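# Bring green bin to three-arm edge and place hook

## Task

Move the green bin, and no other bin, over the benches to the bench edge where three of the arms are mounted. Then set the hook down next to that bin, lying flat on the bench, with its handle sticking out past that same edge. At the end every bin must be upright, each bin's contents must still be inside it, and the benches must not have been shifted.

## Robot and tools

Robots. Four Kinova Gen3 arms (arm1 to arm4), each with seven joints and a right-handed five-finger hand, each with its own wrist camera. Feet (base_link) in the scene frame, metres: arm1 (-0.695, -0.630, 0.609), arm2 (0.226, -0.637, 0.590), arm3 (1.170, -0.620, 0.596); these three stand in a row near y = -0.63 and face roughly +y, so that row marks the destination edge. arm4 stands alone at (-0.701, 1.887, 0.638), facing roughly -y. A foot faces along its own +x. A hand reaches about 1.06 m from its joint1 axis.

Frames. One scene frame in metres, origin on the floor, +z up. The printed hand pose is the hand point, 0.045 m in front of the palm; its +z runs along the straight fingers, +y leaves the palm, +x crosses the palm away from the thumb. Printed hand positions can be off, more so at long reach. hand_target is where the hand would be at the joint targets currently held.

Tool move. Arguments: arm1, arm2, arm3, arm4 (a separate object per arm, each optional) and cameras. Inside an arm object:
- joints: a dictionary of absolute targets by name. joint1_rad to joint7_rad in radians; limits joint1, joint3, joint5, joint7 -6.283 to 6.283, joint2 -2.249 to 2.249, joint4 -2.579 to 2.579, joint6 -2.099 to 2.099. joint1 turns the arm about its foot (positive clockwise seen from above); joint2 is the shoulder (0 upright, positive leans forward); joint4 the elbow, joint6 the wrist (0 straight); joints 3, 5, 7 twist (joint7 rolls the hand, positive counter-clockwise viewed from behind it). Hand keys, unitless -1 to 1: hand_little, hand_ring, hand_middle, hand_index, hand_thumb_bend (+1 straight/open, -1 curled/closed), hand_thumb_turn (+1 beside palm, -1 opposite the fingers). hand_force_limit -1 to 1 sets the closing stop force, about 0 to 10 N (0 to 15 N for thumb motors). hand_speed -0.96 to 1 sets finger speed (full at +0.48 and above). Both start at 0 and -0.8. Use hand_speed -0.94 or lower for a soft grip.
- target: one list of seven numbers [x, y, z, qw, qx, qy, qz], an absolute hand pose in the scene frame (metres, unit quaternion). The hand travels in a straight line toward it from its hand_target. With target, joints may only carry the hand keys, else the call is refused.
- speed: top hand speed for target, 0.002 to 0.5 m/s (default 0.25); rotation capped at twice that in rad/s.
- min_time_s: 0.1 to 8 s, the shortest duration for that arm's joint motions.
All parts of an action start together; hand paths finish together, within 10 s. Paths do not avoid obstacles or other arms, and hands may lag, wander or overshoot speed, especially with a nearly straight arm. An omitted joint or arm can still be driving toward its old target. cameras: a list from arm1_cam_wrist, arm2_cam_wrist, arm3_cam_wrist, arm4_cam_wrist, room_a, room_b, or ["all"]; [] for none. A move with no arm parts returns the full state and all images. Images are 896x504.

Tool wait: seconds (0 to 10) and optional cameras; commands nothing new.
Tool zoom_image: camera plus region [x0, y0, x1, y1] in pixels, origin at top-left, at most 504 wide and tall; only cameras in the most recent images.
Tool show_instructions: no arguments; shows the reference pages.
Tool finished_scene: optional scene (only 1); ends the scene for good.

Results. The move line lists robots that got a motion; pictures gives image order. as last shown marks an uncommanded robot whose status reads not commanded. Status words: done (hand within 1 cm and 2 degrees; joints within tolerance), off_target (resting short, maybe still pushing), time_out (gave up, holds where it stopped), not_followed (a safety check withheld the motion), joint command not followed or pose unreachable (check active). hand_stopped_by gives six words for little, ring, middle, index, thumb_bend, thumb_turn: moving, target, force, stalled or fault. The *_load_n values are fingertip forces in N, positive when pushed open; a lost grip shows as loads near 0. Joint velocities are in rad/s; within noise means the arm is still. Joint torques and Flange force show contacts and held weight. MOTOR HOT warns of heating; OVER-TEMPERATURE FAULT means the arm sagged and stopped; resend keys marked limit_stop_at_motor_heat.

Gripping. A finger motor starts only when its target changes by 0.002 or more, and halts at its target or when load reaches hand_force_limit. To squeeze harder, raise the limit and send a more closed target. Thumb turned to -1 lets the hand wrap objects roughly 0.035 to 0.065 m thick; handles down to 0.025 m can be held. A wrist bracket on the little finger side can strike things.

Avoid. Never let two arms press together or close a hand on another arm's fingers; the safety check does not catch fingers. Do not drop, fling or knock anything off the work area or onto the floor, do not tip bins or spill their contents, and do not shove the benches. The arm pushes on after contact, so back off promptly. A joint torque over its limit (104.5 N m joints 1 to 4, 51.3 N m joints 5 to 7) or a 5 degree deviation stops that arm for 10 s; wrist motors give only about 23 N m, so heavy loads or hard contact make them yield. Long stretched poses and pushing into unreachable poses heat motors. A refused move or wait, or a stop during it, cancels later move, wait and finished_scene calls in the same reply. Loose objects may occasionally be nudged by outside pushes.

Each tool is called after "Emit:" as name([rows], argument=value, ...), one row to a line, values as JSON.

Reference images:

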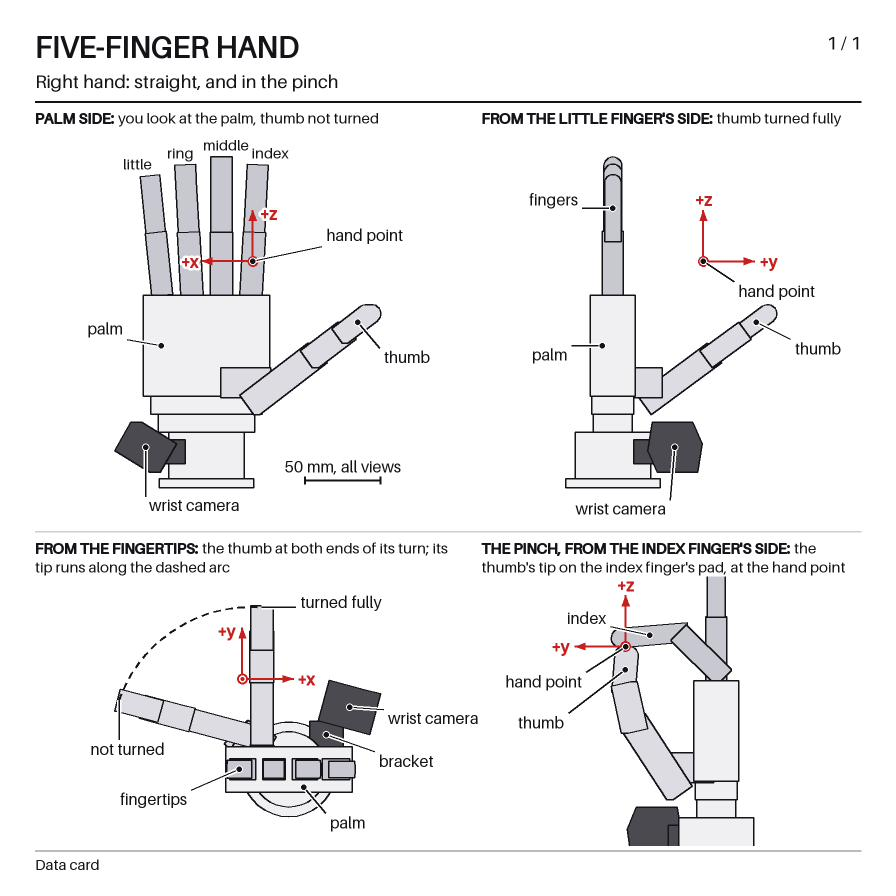

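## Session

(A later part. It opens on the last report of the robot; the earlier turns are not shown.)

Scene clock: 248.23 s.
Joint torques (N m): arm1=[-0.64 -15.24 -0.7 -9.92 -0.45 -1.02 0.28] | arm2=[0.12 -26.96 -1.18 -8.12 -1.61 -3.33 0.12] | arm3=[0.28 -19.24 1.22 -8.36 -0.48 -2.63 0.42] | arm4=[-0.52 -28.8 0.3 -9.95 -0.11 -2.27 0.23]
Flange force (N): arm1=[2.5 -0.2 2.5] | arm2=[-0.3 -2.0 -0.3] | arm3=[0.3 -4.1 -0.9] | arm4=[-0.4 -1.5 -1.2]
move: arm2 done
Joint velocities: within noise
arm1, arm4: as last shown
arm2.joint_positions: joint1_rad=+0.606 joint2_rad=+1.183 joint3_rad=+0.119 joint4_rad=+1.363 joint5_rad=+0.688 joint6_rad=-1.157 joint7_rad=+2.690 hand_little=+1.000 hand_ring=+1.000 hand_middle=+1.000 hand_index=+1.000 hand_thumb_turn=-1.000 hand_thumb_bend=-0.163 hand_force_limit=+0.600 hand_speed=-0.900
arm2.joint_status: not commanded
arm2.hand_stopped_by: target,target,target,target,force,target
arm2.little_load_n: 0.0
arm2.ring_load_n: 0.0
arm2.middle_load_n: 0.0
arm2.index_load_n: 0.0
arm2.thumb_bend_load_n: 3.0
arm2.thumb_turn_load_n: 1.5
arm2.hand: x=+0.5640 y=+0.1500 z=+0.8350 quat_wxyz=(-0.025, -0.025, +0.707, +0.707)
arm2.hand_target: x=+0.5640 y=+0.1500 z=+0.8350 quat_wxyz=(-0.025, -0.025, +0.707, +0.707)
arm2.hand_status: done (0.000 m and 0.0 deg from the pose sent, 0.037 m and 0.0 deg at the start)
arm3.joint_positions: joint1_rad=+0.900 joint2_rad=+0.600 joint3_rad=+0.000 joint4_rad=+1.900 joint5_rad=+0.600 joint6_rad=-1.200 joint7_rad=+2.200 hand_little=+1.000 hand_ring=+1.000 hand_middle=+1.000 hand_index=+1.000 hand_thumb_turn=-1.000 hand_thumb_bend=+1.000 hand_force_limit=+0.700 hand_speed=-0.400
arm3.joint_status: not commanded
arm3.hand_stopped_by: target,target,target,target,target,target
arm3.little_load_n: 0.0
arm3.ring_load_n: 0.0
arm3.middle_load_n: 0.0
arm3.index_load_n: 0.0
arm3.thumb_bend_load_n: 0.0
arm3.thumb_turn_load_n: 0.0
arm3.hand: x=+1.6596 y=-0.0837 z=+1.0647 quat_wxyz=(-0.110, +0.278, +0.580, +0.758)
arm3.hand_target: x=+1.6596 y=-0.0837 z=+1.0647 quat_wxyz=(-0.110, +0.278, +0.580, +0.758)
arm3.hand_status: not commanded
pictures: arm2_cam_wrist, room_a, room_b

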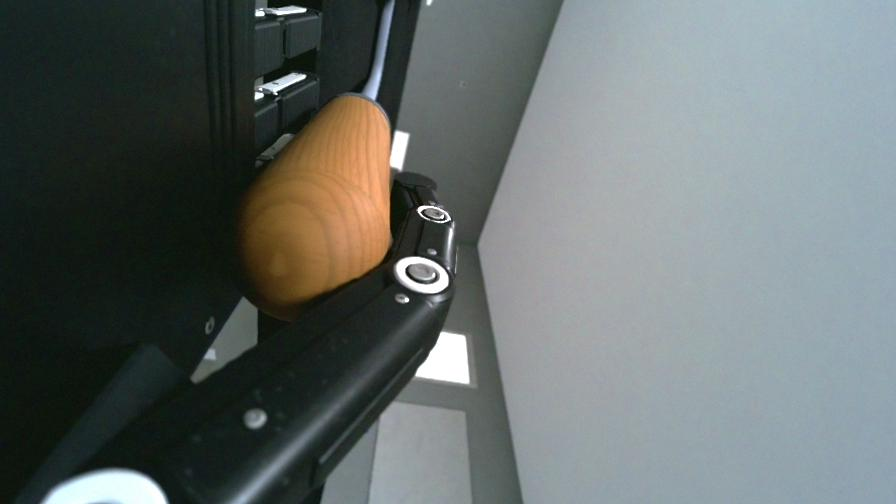

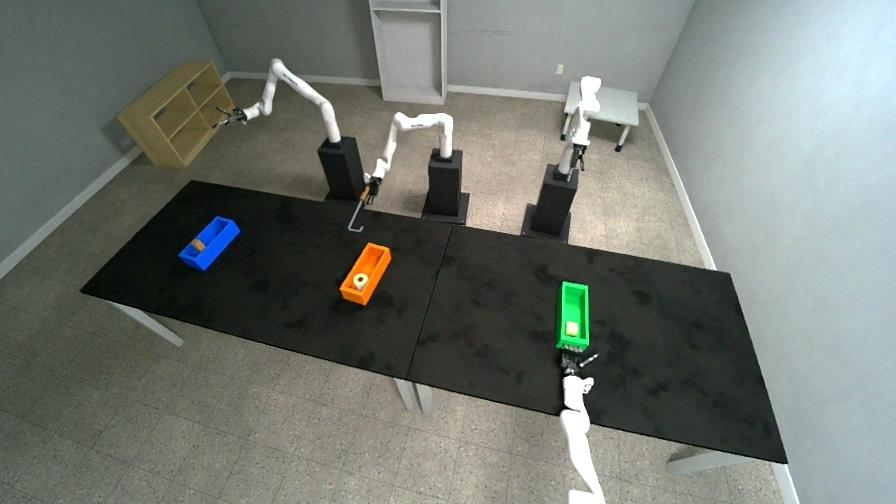

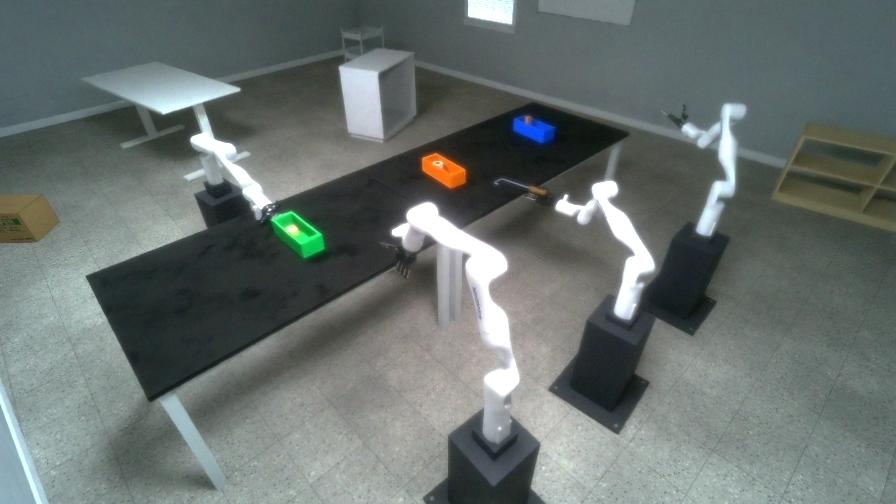

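Emit:
move(arm2={"joints": {"hand_thumb_bend": -0.92, "hand_speed": -0.9, "hand_force_limit": 0.6}})

Emit:
move(arm2={"target": [0.5640, 0.130, 0.91, 0.0247, 0.0247, -0.7067, -0.7067], "speed": 0.06}, cameras=["arm2_cam_wrist", "room_b", "room_a"])

Emit:
zoom_image(camera="room_b", region=[460, 150, 660, 260])

Emit:
zoom_image(camera="room_a", region=[300, 130, 440, 260])

Scene clock: 249.30 s.
Joint torques (N m): arm1=[-0.68 -15.37 -0.66 -9.94 -0.42 -1.09 0.34] | arm2=[-0.17 -26.77 -1.25 -8.15 -1.54 -3.16 0.15] | arm3=[0.24 -19.25 1.22 -8.36 -0.48 -2.66 0.44] | arm4=[-0.51 -28.79 0.27 -9.99 -0.1 -2.25 0.22]
Flange force (N): arm1=[2.1 -0.2 2.4] | arm2=[-0.2 -1.8 -1.2] | arm3=[0.2 -4.0 -0.8] | arm4=[-0.2 -1.6 -1.7]
move: arm2 off_target
Joint velocities: within noise
arm1, arm3, arm4: as last shown
arm1.middle_load_n: -0.5
arm2.joint_positions: joint1_rad=+0.606 joint2_rad=+1.183 joint3_rad=+0.119 joint4_rad=+1.363 joint5_rad=+0.688 joint6_rad=-1.157 joint7_rad=+2.690 hand_little=+1.000 hand_ring=+1.000 hand_middle=+1.000 hand_index=+1.000 hand_thumb_turn=-1.000 hand_thumb_bend=-0.232 hand_force_limit=+0.600 hand_speed=-0.900
arm2.joint_status: hand_thumb_bend off_target (ended at -0.232, target -0.920); the others done
arm2.hand_stopped_by: target,target,target,target,force,target
arm2.little_load_n: 0.0
arm2.ring_load_n: 0.0
arm2.middle_load_n: 0.0
arm2.index_load_n: 0.0
arm2.thumb_bend_load_n: 12.0
arm2.thumb_turn_load_n: 3.0
arm2.hand: x=+0.5640 y=+0.1500 z=+0.8350 quat_wxyz=(-0.025, -0.025, +0.707, +0.707)
arm2.hand_target: x=+0.5640 y=+0.1500 z=+0.8350 quat_wxyz=(-0.025, -0.025, +0.707, +0.707)
arm2.hand_status: not commanded
pictures: none

Scene clock: 251.10 s.
Joint torques (N m): arm1=[-0.63 -15.28 -0.59 -9.93 -0.37 -1.03 0.28] | arm2=[-0.07 -27.19 -1.37 -9.44 -2.09 -3.86 0.16] | arm3=[0.19 -19.29 1.2 -8.36 -0.54 -2.64 0.44] | arm4=[-0.49 -28.76 0.32 -10.03 -0.09 -2.26 0.21]
Flange force (N): arm1=[2.4 -0.3 2.5] | arm2=[-0.3 -3.3 -0.7] | arm3=[0.0 -3.9 -0.9] | arm4=[-0.2 -1.5 -2.1]
move: arm2 done
Joint velocities: within noise
arm1, arm3, arm4: as last shown
arm1.middle_load_n: 0.0
arm2.joint_positions: joint1_rad=+0.614 joint2_rad=+1.015 joint3_rad=+0.134 joint4_rad=+1.469 joint5_rad=+0.739 joint6_rad=-1.126 joint7_rad=+2.628 hand_little=+1.000 hand_ring=+1.000 hand_middle=+1.000 hand_index=+1.000 hand_thumb_turn=-1.000 hand_thumb_bend=-0.232 hand_force_limit=+0.600 hand_speed=-0.900
arm2.joint_status: not commanded
arm2.hand_stopped_by: target,target,target,target,force,target
arm2.little_load_n: 0.0
arm2.ring_load_n: 0.0
arm2.middle_load_n: 0.0
arm2.index_load_n: 0.0
arm2.thumb_bend_load_n: 11.5
arm2.thumb_turn_load_n: 4.5
arm2.hand: x=+0.5640 y=+0.1300 z=+0.9100 quat_wxyz=(-0.025, -0.025, +0.707, +0.707)
arm2.hand_target: x=+0.5640 y=+0.1300 z=+0.9100 quat_wxyz=(-0.025, -0.025, +0.707, +0.707)
arm2.hand_status: done (0.000 m and 0.0 deg from the pose sent, 0.078 m and 0.0 deg at the start)
pictures: arm2_cam_wrist, room_a, room_b

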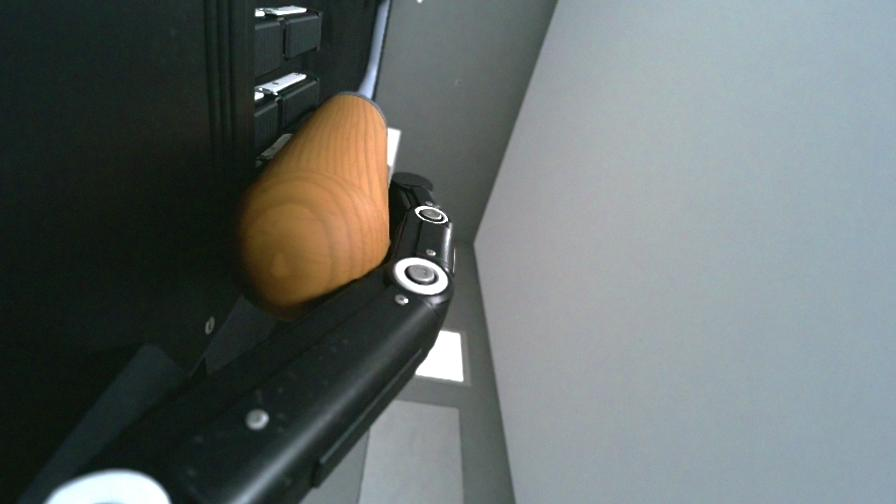

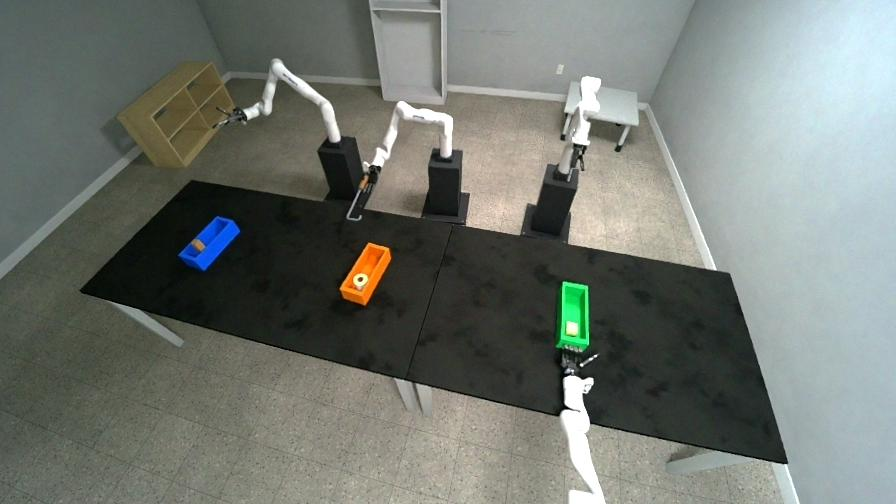

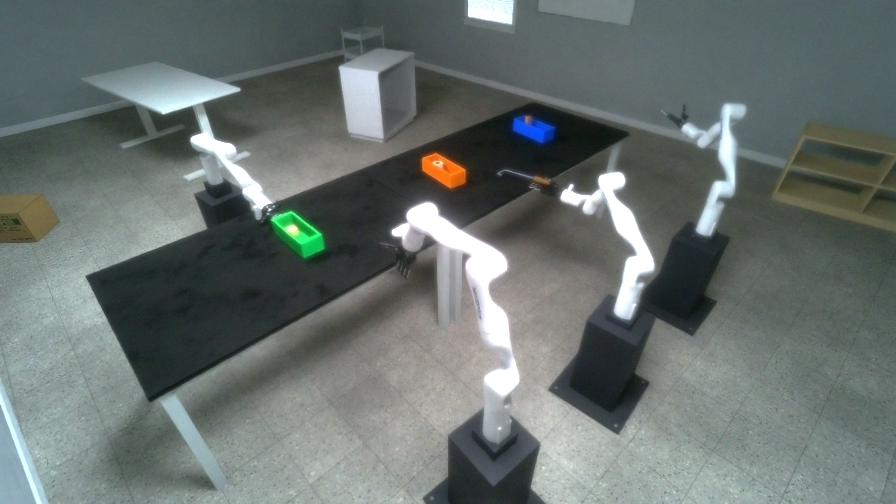

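Scaled by 2.520.

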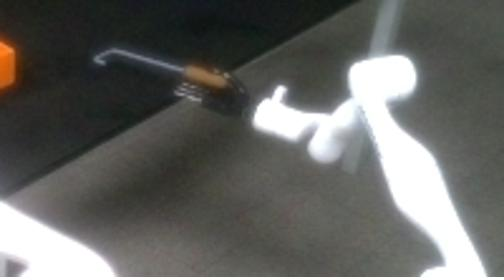

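Scaled by 3.600.

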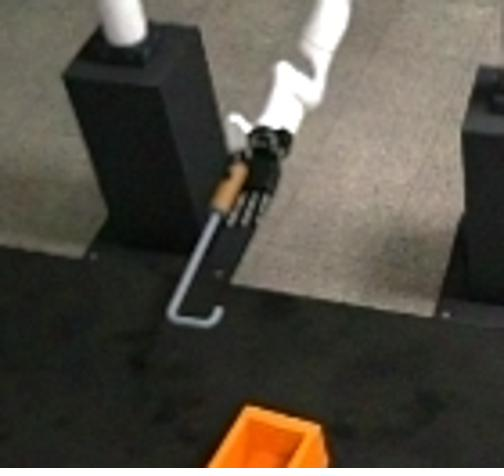

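Emit:
move(arm1={"joints": {"joint1_rad": -0.6, "joint2_rad": 0.3, "joint3_rad": 0, "joint4_rad": 2.1, "joint5_rad": 0, "joint6_rad": -0.8, "joint7_rad": 3.14, "hand_thumb_turn": -1, "hand_speed": -0.3}, "min_time_s": 4}, arm2={"target": [0.15, 0.10, 0.93, 0.0923, 0.0923, -0.7011, -0.7011], "speed": 0.1}, cameras=["room_a", "arm2_cam_wrist"])

Scene clock: 256.80 s.
Joint torques (N m): arm1=[-0.65 -14.02 -0.59 -8.84 -0.39 -2.42 0.38] | arm2=[0.02 -22.76 -1.47 -7.85 -0.26 -4.37 0.14] | arm3=[0.19 -19.4 1.24 -8.34 -0.48 -2.64 0.44] | arm4=[-0.5 -28.76 0.3 -9.99 -0.09 -2.28 0.24]
Flange force (N): arm1=[-4.7 -3.2 -1.5] | arm2=[-0.9 -3.5 -0.6] | arm3=[-0.1 -4.2 -0.7] | arm4=[-0.3 -1.5 -1.6]
move: arm1 done; arm2 done
Joint velocities: within noise
arm1.joint_positions: joint1_rad=-0.600 joint2_rad=+0.300 joint3_rad=+0.000 joint4_rad=+2.100 joint5_rad=+0.000 joint6_rad=-0.800 joint7_rad=+3.140 hand_little=+1.000 hand_ring=+1.000 hand_middle=+1.000 hand_index=+1.000 hand_thumb_turn=-1.000 hand_thumb_bend=+1.000 hand_force_limit=+0.000 hand_speed=-0.300
arm1.joint_status: all done
arm1.hand_stopped_by: target,target,target,target,target,target
arm1.little_load_n: 0.0
arm1.ring_load_n: 0.0
arm1.middle_load_n: 0.0
arm1.index_load_n: 0.0
arm1.thumb_bend_load_n: 0.0
arm1.thumb_turn_load_n: 0.0
arm1.hand: x=-0.9817 y=-0.0355 z=+1.1181 quat_wxyz=(-0.183, -0.189, +0.690, +0.674)
arm1.hand_target: x=-0.9817 y=-0.0355 z=+1.1181 quat_wxyz=(-0.183, -0.189, +0.690, +0.674)
arm1.hand_status: not commanded
arm2.joint_positions: joint1_rad=+0.028 joint2_rad=+0.812 joint3_rad=-0.070 joint4_rad=+1.965 joint5_rad=+0.157 joint6_rad=-1.202 joint7_rad=+3.140 hand_little=+1.000 hand_ring=+1.000 hand_middle=+1.000 hand_index=+1.000 hand_thumb_turn=-1.000 hand_thumb_bend=-0.232 hand_force_limit=+0.600 hand_speed=-0.900
arm2.joint_status: not commanded
arm2.hand_stopped_by: target,target,target,target,force,target
arm2.little_load_n: 0.0
arm2.ring_load_n: 0.0
arm2.middle_load_n: 0.0
arm2.index_load_n: 0.0
arm2.thumb_bend_load_n: 11.5
arm2.thumb_turn_load_n: 4.5
arm2.hand: x=+0.1500 y=+0.1000 z=+0.9300 quat_wxyz=(-0.092, -0.092, +0.701, +0.701)
arm2.hand_target: x=+0.1500 y=+0.1000 z=+0.9300 quat_wxyz=(-0.092, -0.092, +0.701, +0.701)
arm2.hand_status: done (0.000 m and 0.0 deg from the pose sent, 0.416 m and 11.0 deg at the start)
arm3, arm4: as last shown
pictures: arm2_cam_wrist, room_a

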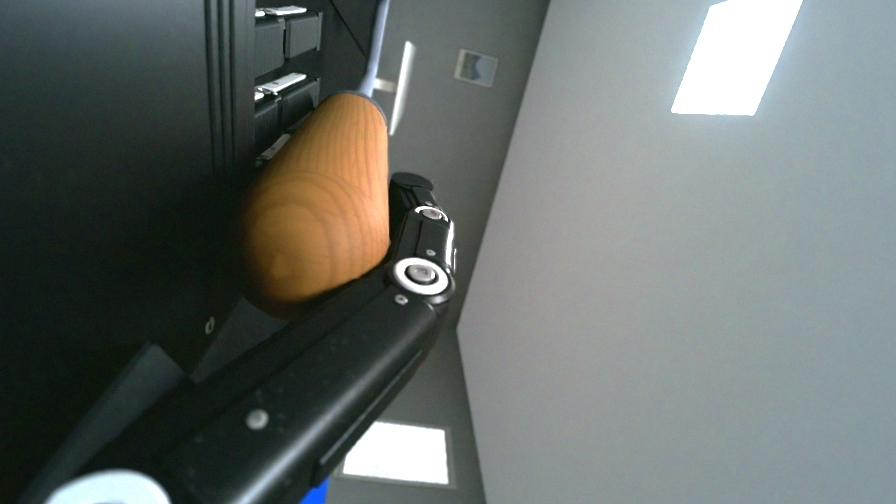

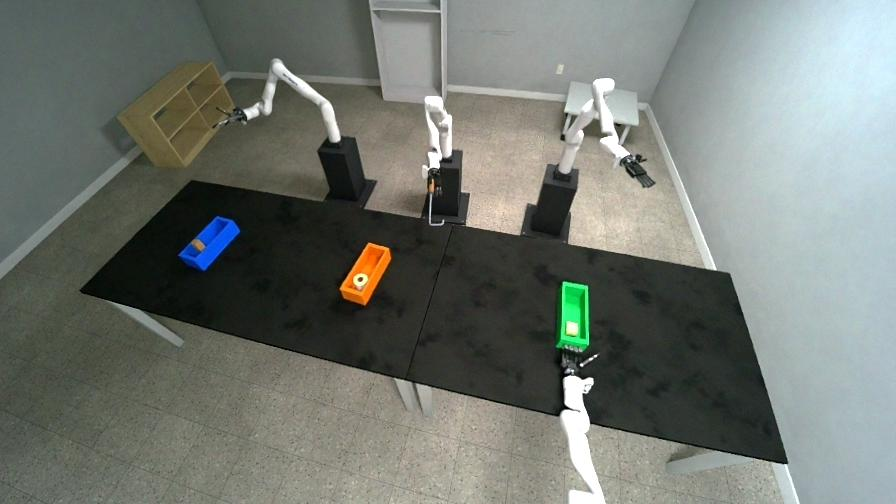

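Emit:
move(arm2={"target": [-0.12, 0.11, 0.92, 0.1305, 0.1305, -0.6950, -0.6950], "speed": 0.1})

Emit:
move(arm2={"target": [-0.36, 0.13, 0.90, 0.1530, 0.1530, -0.6903, -0.6903], "speed": 0.1}, cameras=["room_a", "arm2_cam_wrist", "arm1_cam_wrist", "room_b"])

Emit:
zoom_image(camera="room_a", region=[440, 130, 600, 260])

Emit:
zoom_image(camera="room_b", region=[300, 170, 560, 340])

Scene clock: 260.20 s.
Joint torques (N m): arm1=[-0.55 -14.14 -0.5 -8.82 -0.32 -2.46 0.31] | arm2=[0.02 -26.23 -1.28 -9.49 0.91 -4.25 0.1] | arm3=[0.19 -19.28 1.19 -8.34 -0.49 -2.6 0.47] | arm4=[-0.48 -28.77 0.29 -9.95 -0.1 -2.29 0.21]
Flange force (N): arm1=[-3.9 -3.2 -1.1] | arm2=[-0.4 -3.8 -0.6] | arm3=[0.0 -4.0 -0.9] | arm4=[-0.2 -1.4 -1.2]
move: arm2 done
Joint velocities: within noise
arm1, arm3, arm4: as last shown
arm1.index_load_n: -0.5
arm2.joint_positions: joint1_rad=-0.386 joint2_rad=+0.937 joint3_rad=-0.169 joint4_rad=+1.642 joint5_rad=-0.243 joint6_rad=-1.044 joint7_rad=+3.409 hand_little=+1.000 hand_ring=+1.000 hand_middle=+1.000 hand_index=+1.000 hand_thumb_turn=-1.000 hand_thumb_bend=-0.232 hand_force_limit=+0.600 hand_speed=-0.900
arm2.joint_status: not commanded
arm2.hand_stopped_by: target,target,target,target,force,target
arm2.little_load_n: 0.0
arm2.ring_load_n: 0.5
arm2.middle_load_n: 0.0
arm2.index_load_n: 0.0
arm2.thumb_bend_load_n: 11.0
arm2.thumb_turn_load_n: 4.5
arm2.hand: x=-0.1200 y=+0.1100 z=+0.9200 quat_wxyz=(-0.130, -0.130, +0.695, +0.695)
arm2.hand_target: x=-0.1200 y=+0.1100 z=+0.9200 quat_wxyz=(-0.130, -0.130, +0.695, +0.695)
arm2.hand_status: done (0.000 m and 0.0 deg from the pose sent, 0.270 m and 6.3 deg at the start)
arm3.thumb_turn_load_n: 0.5
pictures: none

Scene clock: 263.30 s.
Joint torques (N m): arm1=[-0.52 -14.11 -0.61 -8.82 -0.28 -2.42 0.34] | arm2=[0.16 -32.02 -0.32 -12.02 1.65 -3.46 0.18] | arm3=[0.22 -19.27 1.29 -8.37 -0.48 -2.67 0.42] | arm4=[-0.52 -28.8 0.28 -9.99 -0.09 -2.26 0.22]
Flange force (N): arm1=[-3.8 -3.3 -1.2] | arm2=[-0.8 -4.2 -1.4] | arm3=[0.2 -4.1 -0.8] | arm4=[-0.2 -1.5 -1.5]
move: arm2 done
Joint velocities: within noise
arm1, arm3, arm4: as last shown
arm1.index_load_n: 0.0
arm2.joint_positions: joint1_rad=-0.676 joint2_rad=+1.255 joint3_rad=-0.190 joint4_rad=+0.882 joint5_rad=-0.605 joint6_rad=-0.730 joint7_rad=+3.817 hand_little=+1.000 hand_ring=+1.000 hand_middle=+1.000 hand_index=+1.000 hand_thumb_turn=-1.000 hand_thumb_bend=-0.232 hand_force_limit=+0.600 hand_speed=-0.900
arm2.joint_status: not commanded
arm2.hand_stopped_by: target,target,target,target,force,target
arm2.little_load_n: 0.0
arm2.ring_load_n: 0.0
arm2.middle_load_n: 0.0
arm2.index_load_n: 0.0
arm2.thumb_bend_load_n: 11.5
arm2.thumb_turn_load_n: 4.5
arm2.hand: x=-0.3600 y=+0.1300 z=+0.9000 quat_wxyz=(-0.153, -0.153, +0.690, +0.690)
arm2.hand_target: x=-0.3600 y=+0.1300 z=+0.9000 quat_wxyz=(-0.153, -0.153, +0.690, +0.690)
arm2.hand_status: done (0.000 m and 0.0 deg from the pose sent, 0.242 m and 3.7 deg at the start)
arm3.thumb_turn_load_n: 0.0
pictures: arm1_cam_wrist, arm2_cam_wrist, room_a, room_b

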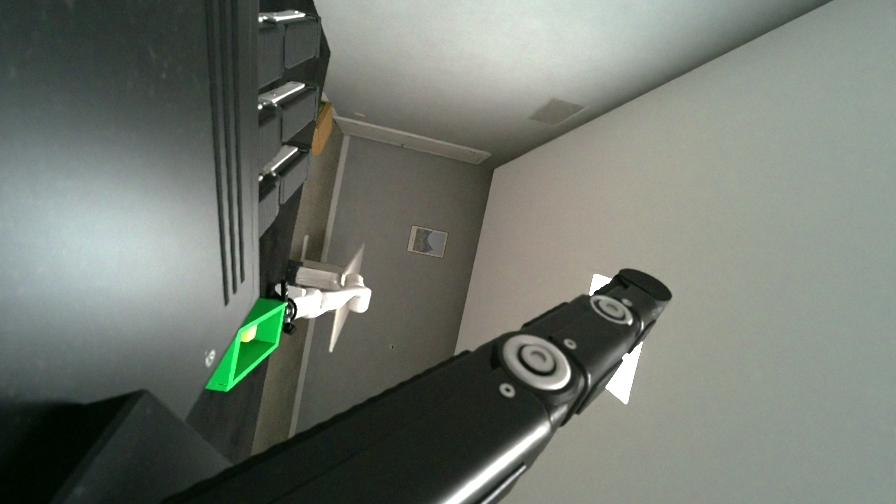

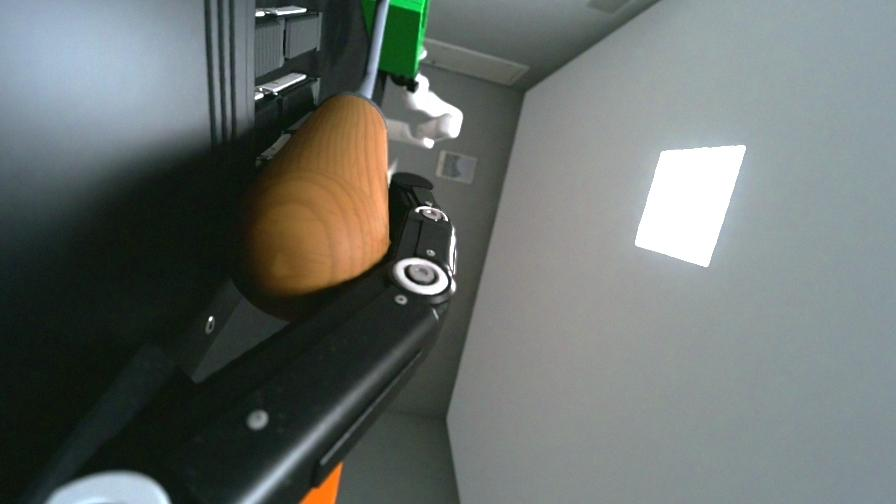

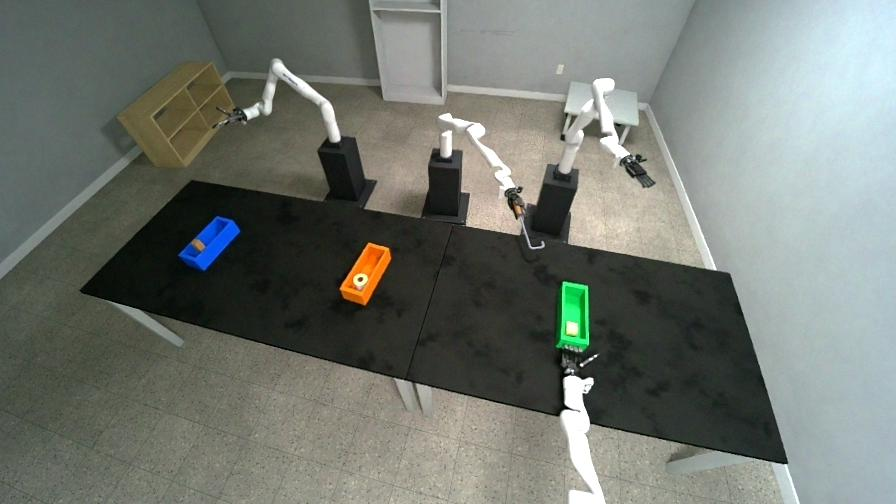

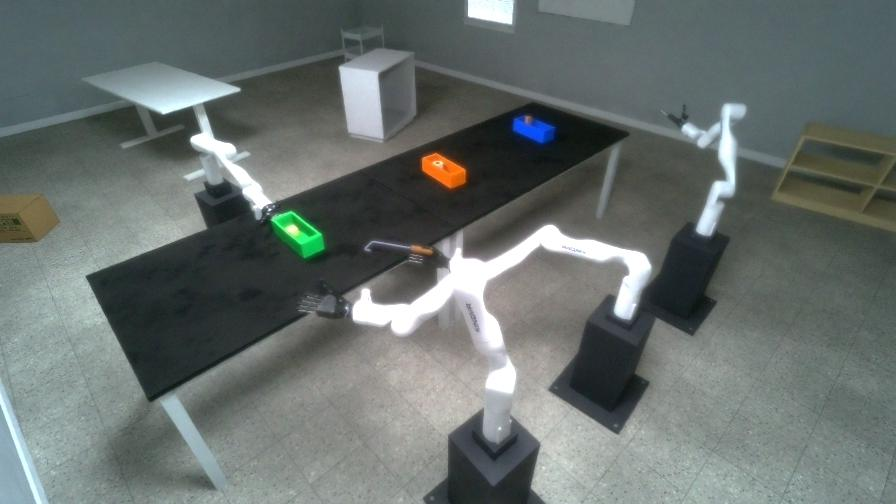

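Scaled by 3.150.

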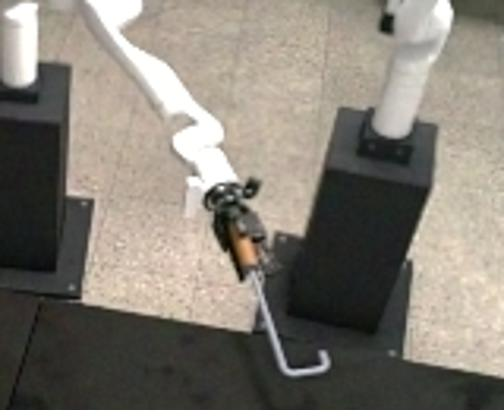

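Scaled by 1.938.

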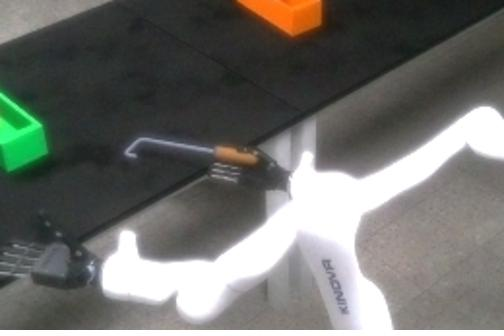

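Emit:
move(arm2={"target": [-0.37, 0.148, 0.84, 0.1530, 0.1530, -0.6903, -0.6903], "speed": 0.06}, cameras=["arm2_cam_wrist", "room_b"])

Emit:
move(arm2={"target": [-0.37, 0.147, 0.815, 0.1582, 0.1477, -0.6600, -0.7194], "speed": 0.03}, cameras=["arm2_cam_wrist", "room_b", "room_a"])

Emit:
zoom_image(camera="room_a", region=[440, 130, 600, 260])

Emit:
zoom_image(camera="room_b", region=[340, 210, 480, 300])

Scene clock: 265.30 s.
Joint torques (N m): arm1=[-0.71 -14.15 -0.61 -8.79 -0.37 -2.44 0.37] | arm2=[-0.03 -31.68 -0.26 -11.35 1.28 -3.06 0.07] | arm3=[0.21 -19.31 1.24 -8.29 -0.48 -2.63 0.42] | arm4=[-0.45 -28.71 0.28 -9.94 -0.11 -2.27 0.2]
Flange force (N): arm1=[-4.8 -3.3 -1.0] | arm2=[-1.3 -3.0 -1.6] | arm3=[0.0 -4.1 -0.7] | arm4=[-0.1 -1.4 -1.4]
move: arm2 done
Joint velocities: within noise
arm1, arm3, arm4: as last shown
arm2.joint_positions: joint1_rad=-0.681 joint2_rad=+1.414 joint3_rad=-0.182 joint4_rad=+0.700 joint5_rad=-0.587 joint6_rad=-0.698 joint7_rad=+3.809 hand_little=+1.000 hand_ring=+1.000 hand_middle=+1.000 hand_index=+1.000 hand_thumb_turn=-1.000 hand_thumb_bend=-0.232 hand_force_limit=+0.600 hand_speed=-0.900
arm2.joint_status: not commanded
arm2.hand_stopped_by: target,target,target,target,force,target
arm2.little_load_n: 0.0
arm2.ring_load_n: 0.0
arm2.middle_load_n: 0.0
arm2.index_load_n: 0.0
arm2.thumb_bend_load_n: 12.0
arm2.thumb_turn_load_n: 3.5
arm2.hand: x=-0.3700 y=+0.1480 z=+0.8400 quat_wxyz=(-0.153, -0.153, +0.690, +0.690)
arm2.hand_target: x=-0.3700 y=+0.1480 z=+0.8400 quat_wxyz=(-0.153, -0.153, +0.690, +0.690)
arm2.hand_status: done (0.000 m and 0.0 deg from the pose sent, 0.063 m and 0.0 deg at the start)
arm4.little_load_n: -0.5
arm4.thumb_turn_load_n: -0.5

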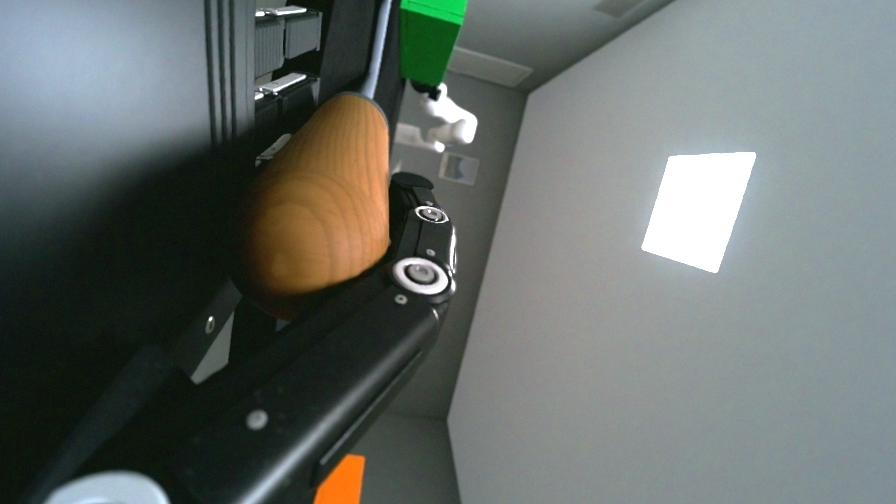

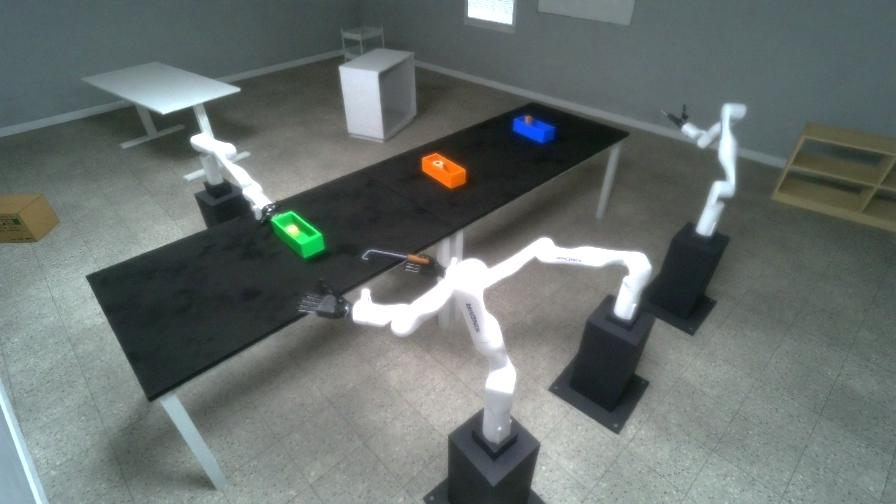

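Scene clock: 267.23 s.
Joint torques (N m): arm1=[-0.55 -14.17 -0.62 -8.77 -0.36 -2.48 0.33] | arm2=[0.04 -31.19 -0.05 -10.93 1.07 -2.84 0.08] | arm3=[0.23 -19.28 1.18 -8.3 -0.51 -2.63 0.44] | arm4=[-0.49 -28.78 0.27 -10 -0.11 -2.26 0.23]
Flange force (N): arm1=[-4.1 -3.2 -0.9] | arm2=[-1.6 -1.9 -2.8] | arm3=[0.0 -3.9 -0.7] | arm4=[-0.3 -1.5 -1.7]
move: arm2 done
Joint velocities: within noise
arm1, arm3: as last shown
arm1.ring_load_n: 0.5
arm2.joint_positions: joint1_rad=-0.692 joint2_rad=+1.537 joint3_rad=-0.160 joint4_rad=+0.577 joint5_rad=-0.502 joint6_rad=-0.756 joint7_rad=+3.730 hand_little=+1.000 hand_ring=+1.000 hand_middle=+1.000 hand_index=+1.000 hand_thumb_turn=-1.000 hand_thumb_bend=-0.232 hand_force_limit=+0.600 hand_speed=-0.900
arm2.joint_status: not commanded
arm2.hand_stopped_by: target,target,target,target,force,target
arm2.little_load_n: 0.0
arm2.ring_load_n: 0.0
arm2.middle_load_n: 0.0
arm2.index_load_n: 0.0
arm2.thumb_bend_load_n: 12.0
arm2.thumb_turn_load_n: 3.0
arm2.hand: x=-0.3700 y=+0.1470 z=+0.8150 quat_wxyz=(-0.158, -0.148, +0.660, +0.719)
arm2.hand_target: x=-0.3700 y=+0.1470 z=+0.8150 quat_wxyz=(-0.158, -0.148, +0.660, +0.719)
arm2.hand_status: done (0.000 m and 0.0 deg from the pose sent, 0.025 m and 4.9 deg at the start)
arm4.joint_positions: joint1_rad=+0.085 joint2_rad=+1.396 joint3_rad=+0.049 joint4_rad=+0.636 joint5_rad=-0.075 joint6_rad=-0.257 joint7_rad=-3.118 hand_little=-1.000 hand_ring=-1.000 hand_middle=-1.000 hand_index=-1.000 hand_thumb_turn=+1.000 hand_thumb_bend=+1.000 hand_force_limit=+0.000 hand_speed=-0.400
arm4.joint_status: not commanded
arm4.hand_stopped_by: target,target,target,target,target,target
arm4.little_load_n: 0.0
arm4.ring_load_n: 0.0
arm4.middle_load_n: 0.0
arm4.index_load_n: 0.0
arm4.thumb_bend_load_n: 0.0
arm4.thumb_turn_load_n: 0.0
arm4.hand: x=-0.7410 y=+0.8620 z=+0.8450 quat_wxyz=(-0.629, -0.777, +0.000, +0.000)
arm4.hand_target: x=-0.7410 y=+0.8620 z=+0.8450 quat_wxyz=(-0.629, -0.777, +0.000, +0.000)
arm4.hand_status: not commanded
pictures: arm2_cam_wrist, room_a, room_b

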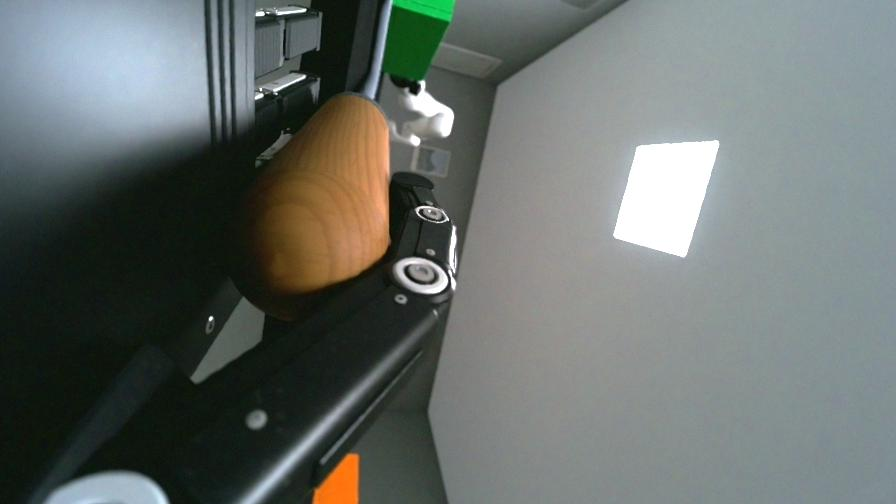

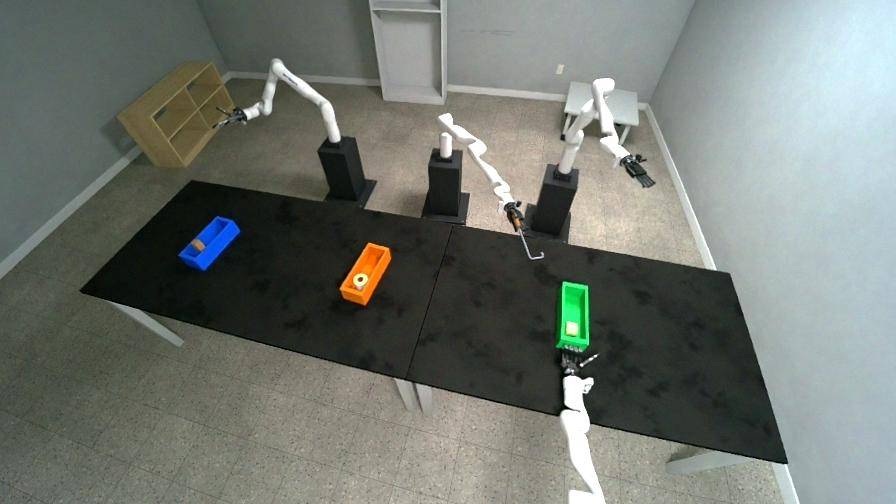

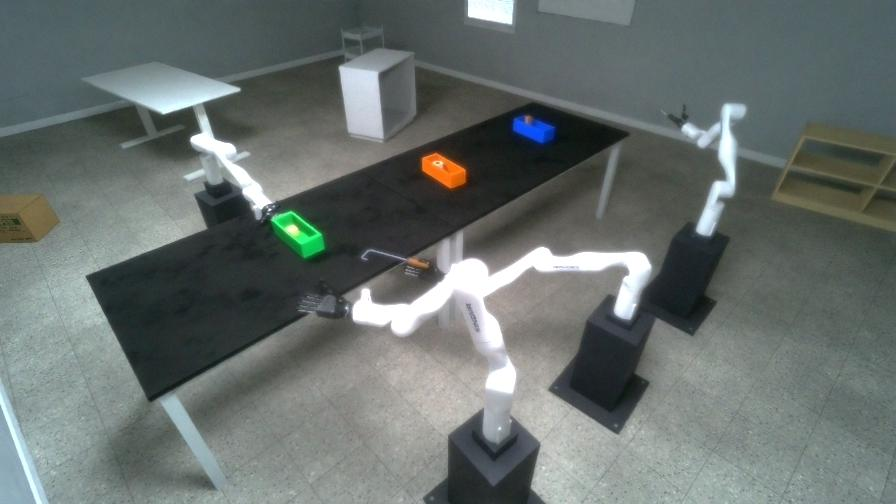

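Scaled by 3.150.

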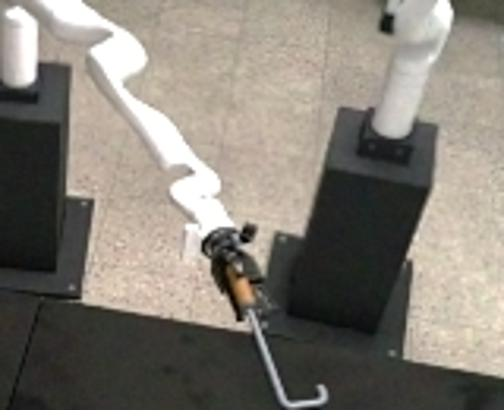

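Scaled by 3.600.

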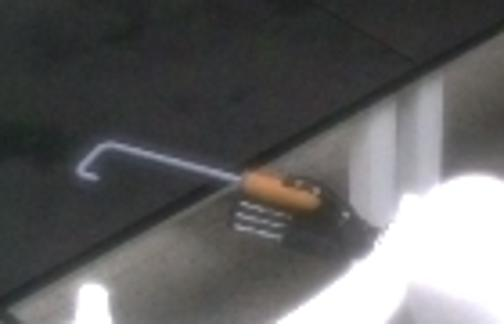

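Emit:
move(arm2={"target": [-0.37, 0.146, 0.801, 0.1608, 0.1448, -0.6532, -0.7255], "speed": 0.02}, cameras=["arm2_cam_wrist", "room_b", "room_a"])

Emit:
zoom_image(camera="room_b", region=[340, 210, 480, 300])

Scene clock: 268.57 s.
Joint torques (N m): arm1=[-0.51 -14.1 -0.59 -8.81 -0.31 -2.52 0.39] | arm2=[0.59 -25.92 -0.61 -8.07 0.19 -1.25 -0.06] | arm3=[0.16 -19.25 1.19 -8.37 -0.5 -2.64 0.42] | arm4=[-0.47 -28.73 0.3 -9.98 -0.1 -2.26 0.23]
Flange force (N): arm1=[-4.0 -2.9 -1.1] | arm2=no reading | arm3=[0.1 -4.0 -1.0] | arm4=[-0.2 -1.5 -1.7]
move: arm2 done
Joint velocities: within noise
arm1, arm4: as last shown
arm1.ring_load_n: 0.0
arm2.joint_positions: joint1_rad=-0.697 joint2_rad=+1.587 joint3_rad=-0.155 joint4_rad=+0.521 joint5_rad=-0.487 joint6_rad=-0.765 joint7_rad=+3.712 hand_little=+1.000 hand_ring=+1.000 hand_middle=+1.000 hand_index=+1.000 hand_thumb_turn=-1.000 hand_thumb_bend=-0.232 hand_force_limit=+0.600 hand_speed=-0.900
arm2.joint_status: not commanded
arm2.hand_stopped_by: target,target,target,target,force,target
arm2.little_load_n: 0.0
arm2.ring_load_n: 0.0
arm2.middle_load_n: 0.0
arm2.index_load_n: 0.5
arm2.thumb_bend_load_n: 15.0
arm2.thumb_turn_load_n: 1.0
arm2.hand: x=-0.3700 y=+0.1460 z=+0.8010 quat_wxyz=(-0.161, -0.145, +0.653, +0.726)
arm2.hand_target: x=-0.3700 y=+0.1460 z=+0.8010 quat_wxyz=(-0.161, -0.145, +0.653, +0.726)
arm2.hand_status: done (0.000 m and 0.0 deg from the pose sent, 0.014 m and 1.1 deg at the start)
arm3.joint_positions: joint1_rad=+0.900 joint2_rad=+0.600 joint3_rad=+0.000 joint4_rad=+1.900 joint5_rad=+0.600 joint6_rad=-1.200 joint7_rad=+2.200 hand_little=+1.000 hand_ring=+1.000 hand_middle=+1.000 hand_index=+1.000 hand_thumb_turn=-1.000 hand_thumb_bend=+1.000 hand_force_limit=+0.700 hand_speed=-0.400
arm3.joint_status: not commanded
arm3.hand_stopped_by: target,target,target,target,target,target
arm3.little_load_n: 0.0
arm3.ring_load_n: 0.0
arm3.middle_load_n: 0.0
arm3.index_load_n: 0.0
arm3.thumb_bend_load_n: 0.0
arm3.thumb_turn_load_n: 0.0
arm3.hand: x=+1.6596 y=-0.0837 z=+1.0647 quat_wxyz=(-0.110, +0.278, +0.580, +0.758)
arm3.hand_target: x=+1.6596 y=-0.0837 z=+1.0647 quat_wxyz=(-0.110, +0.278, +0.580, +0.758)
arm3.hand_status: not commanded
pictures: arm2_cam_wrist, room_a, room_b

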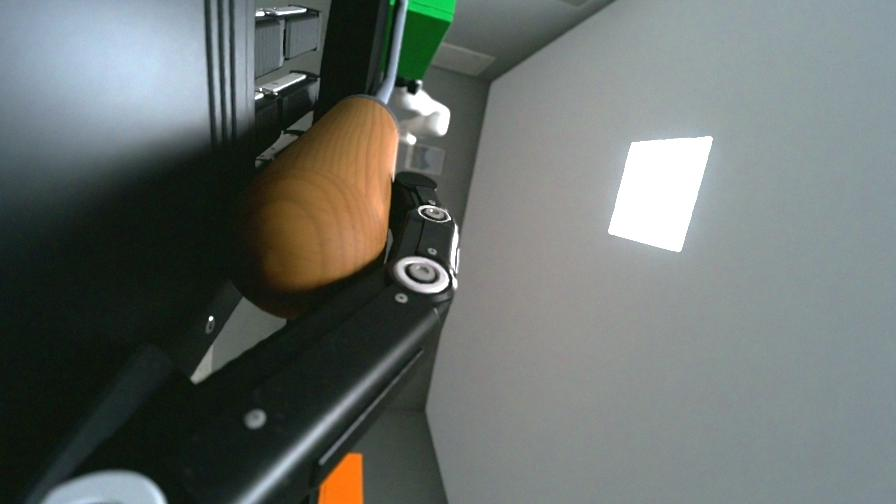

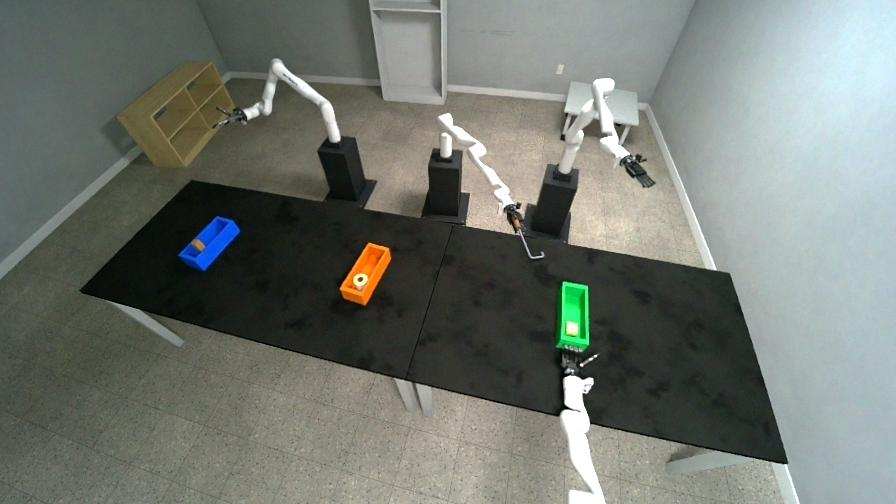

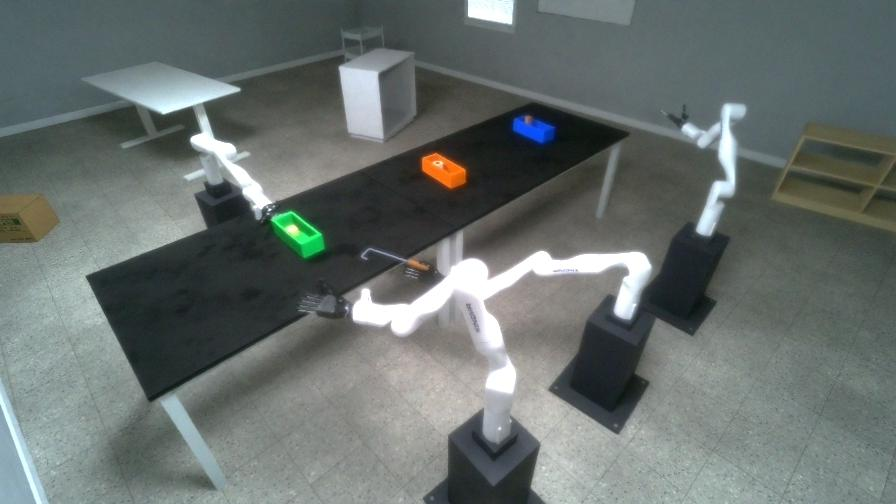

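Scaled by 3.600.

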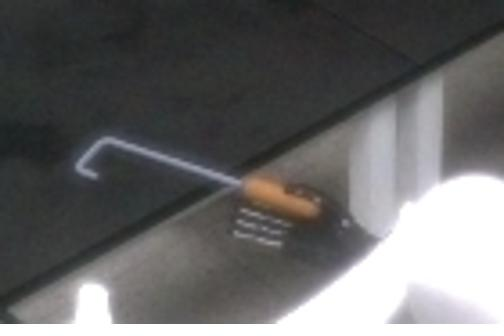

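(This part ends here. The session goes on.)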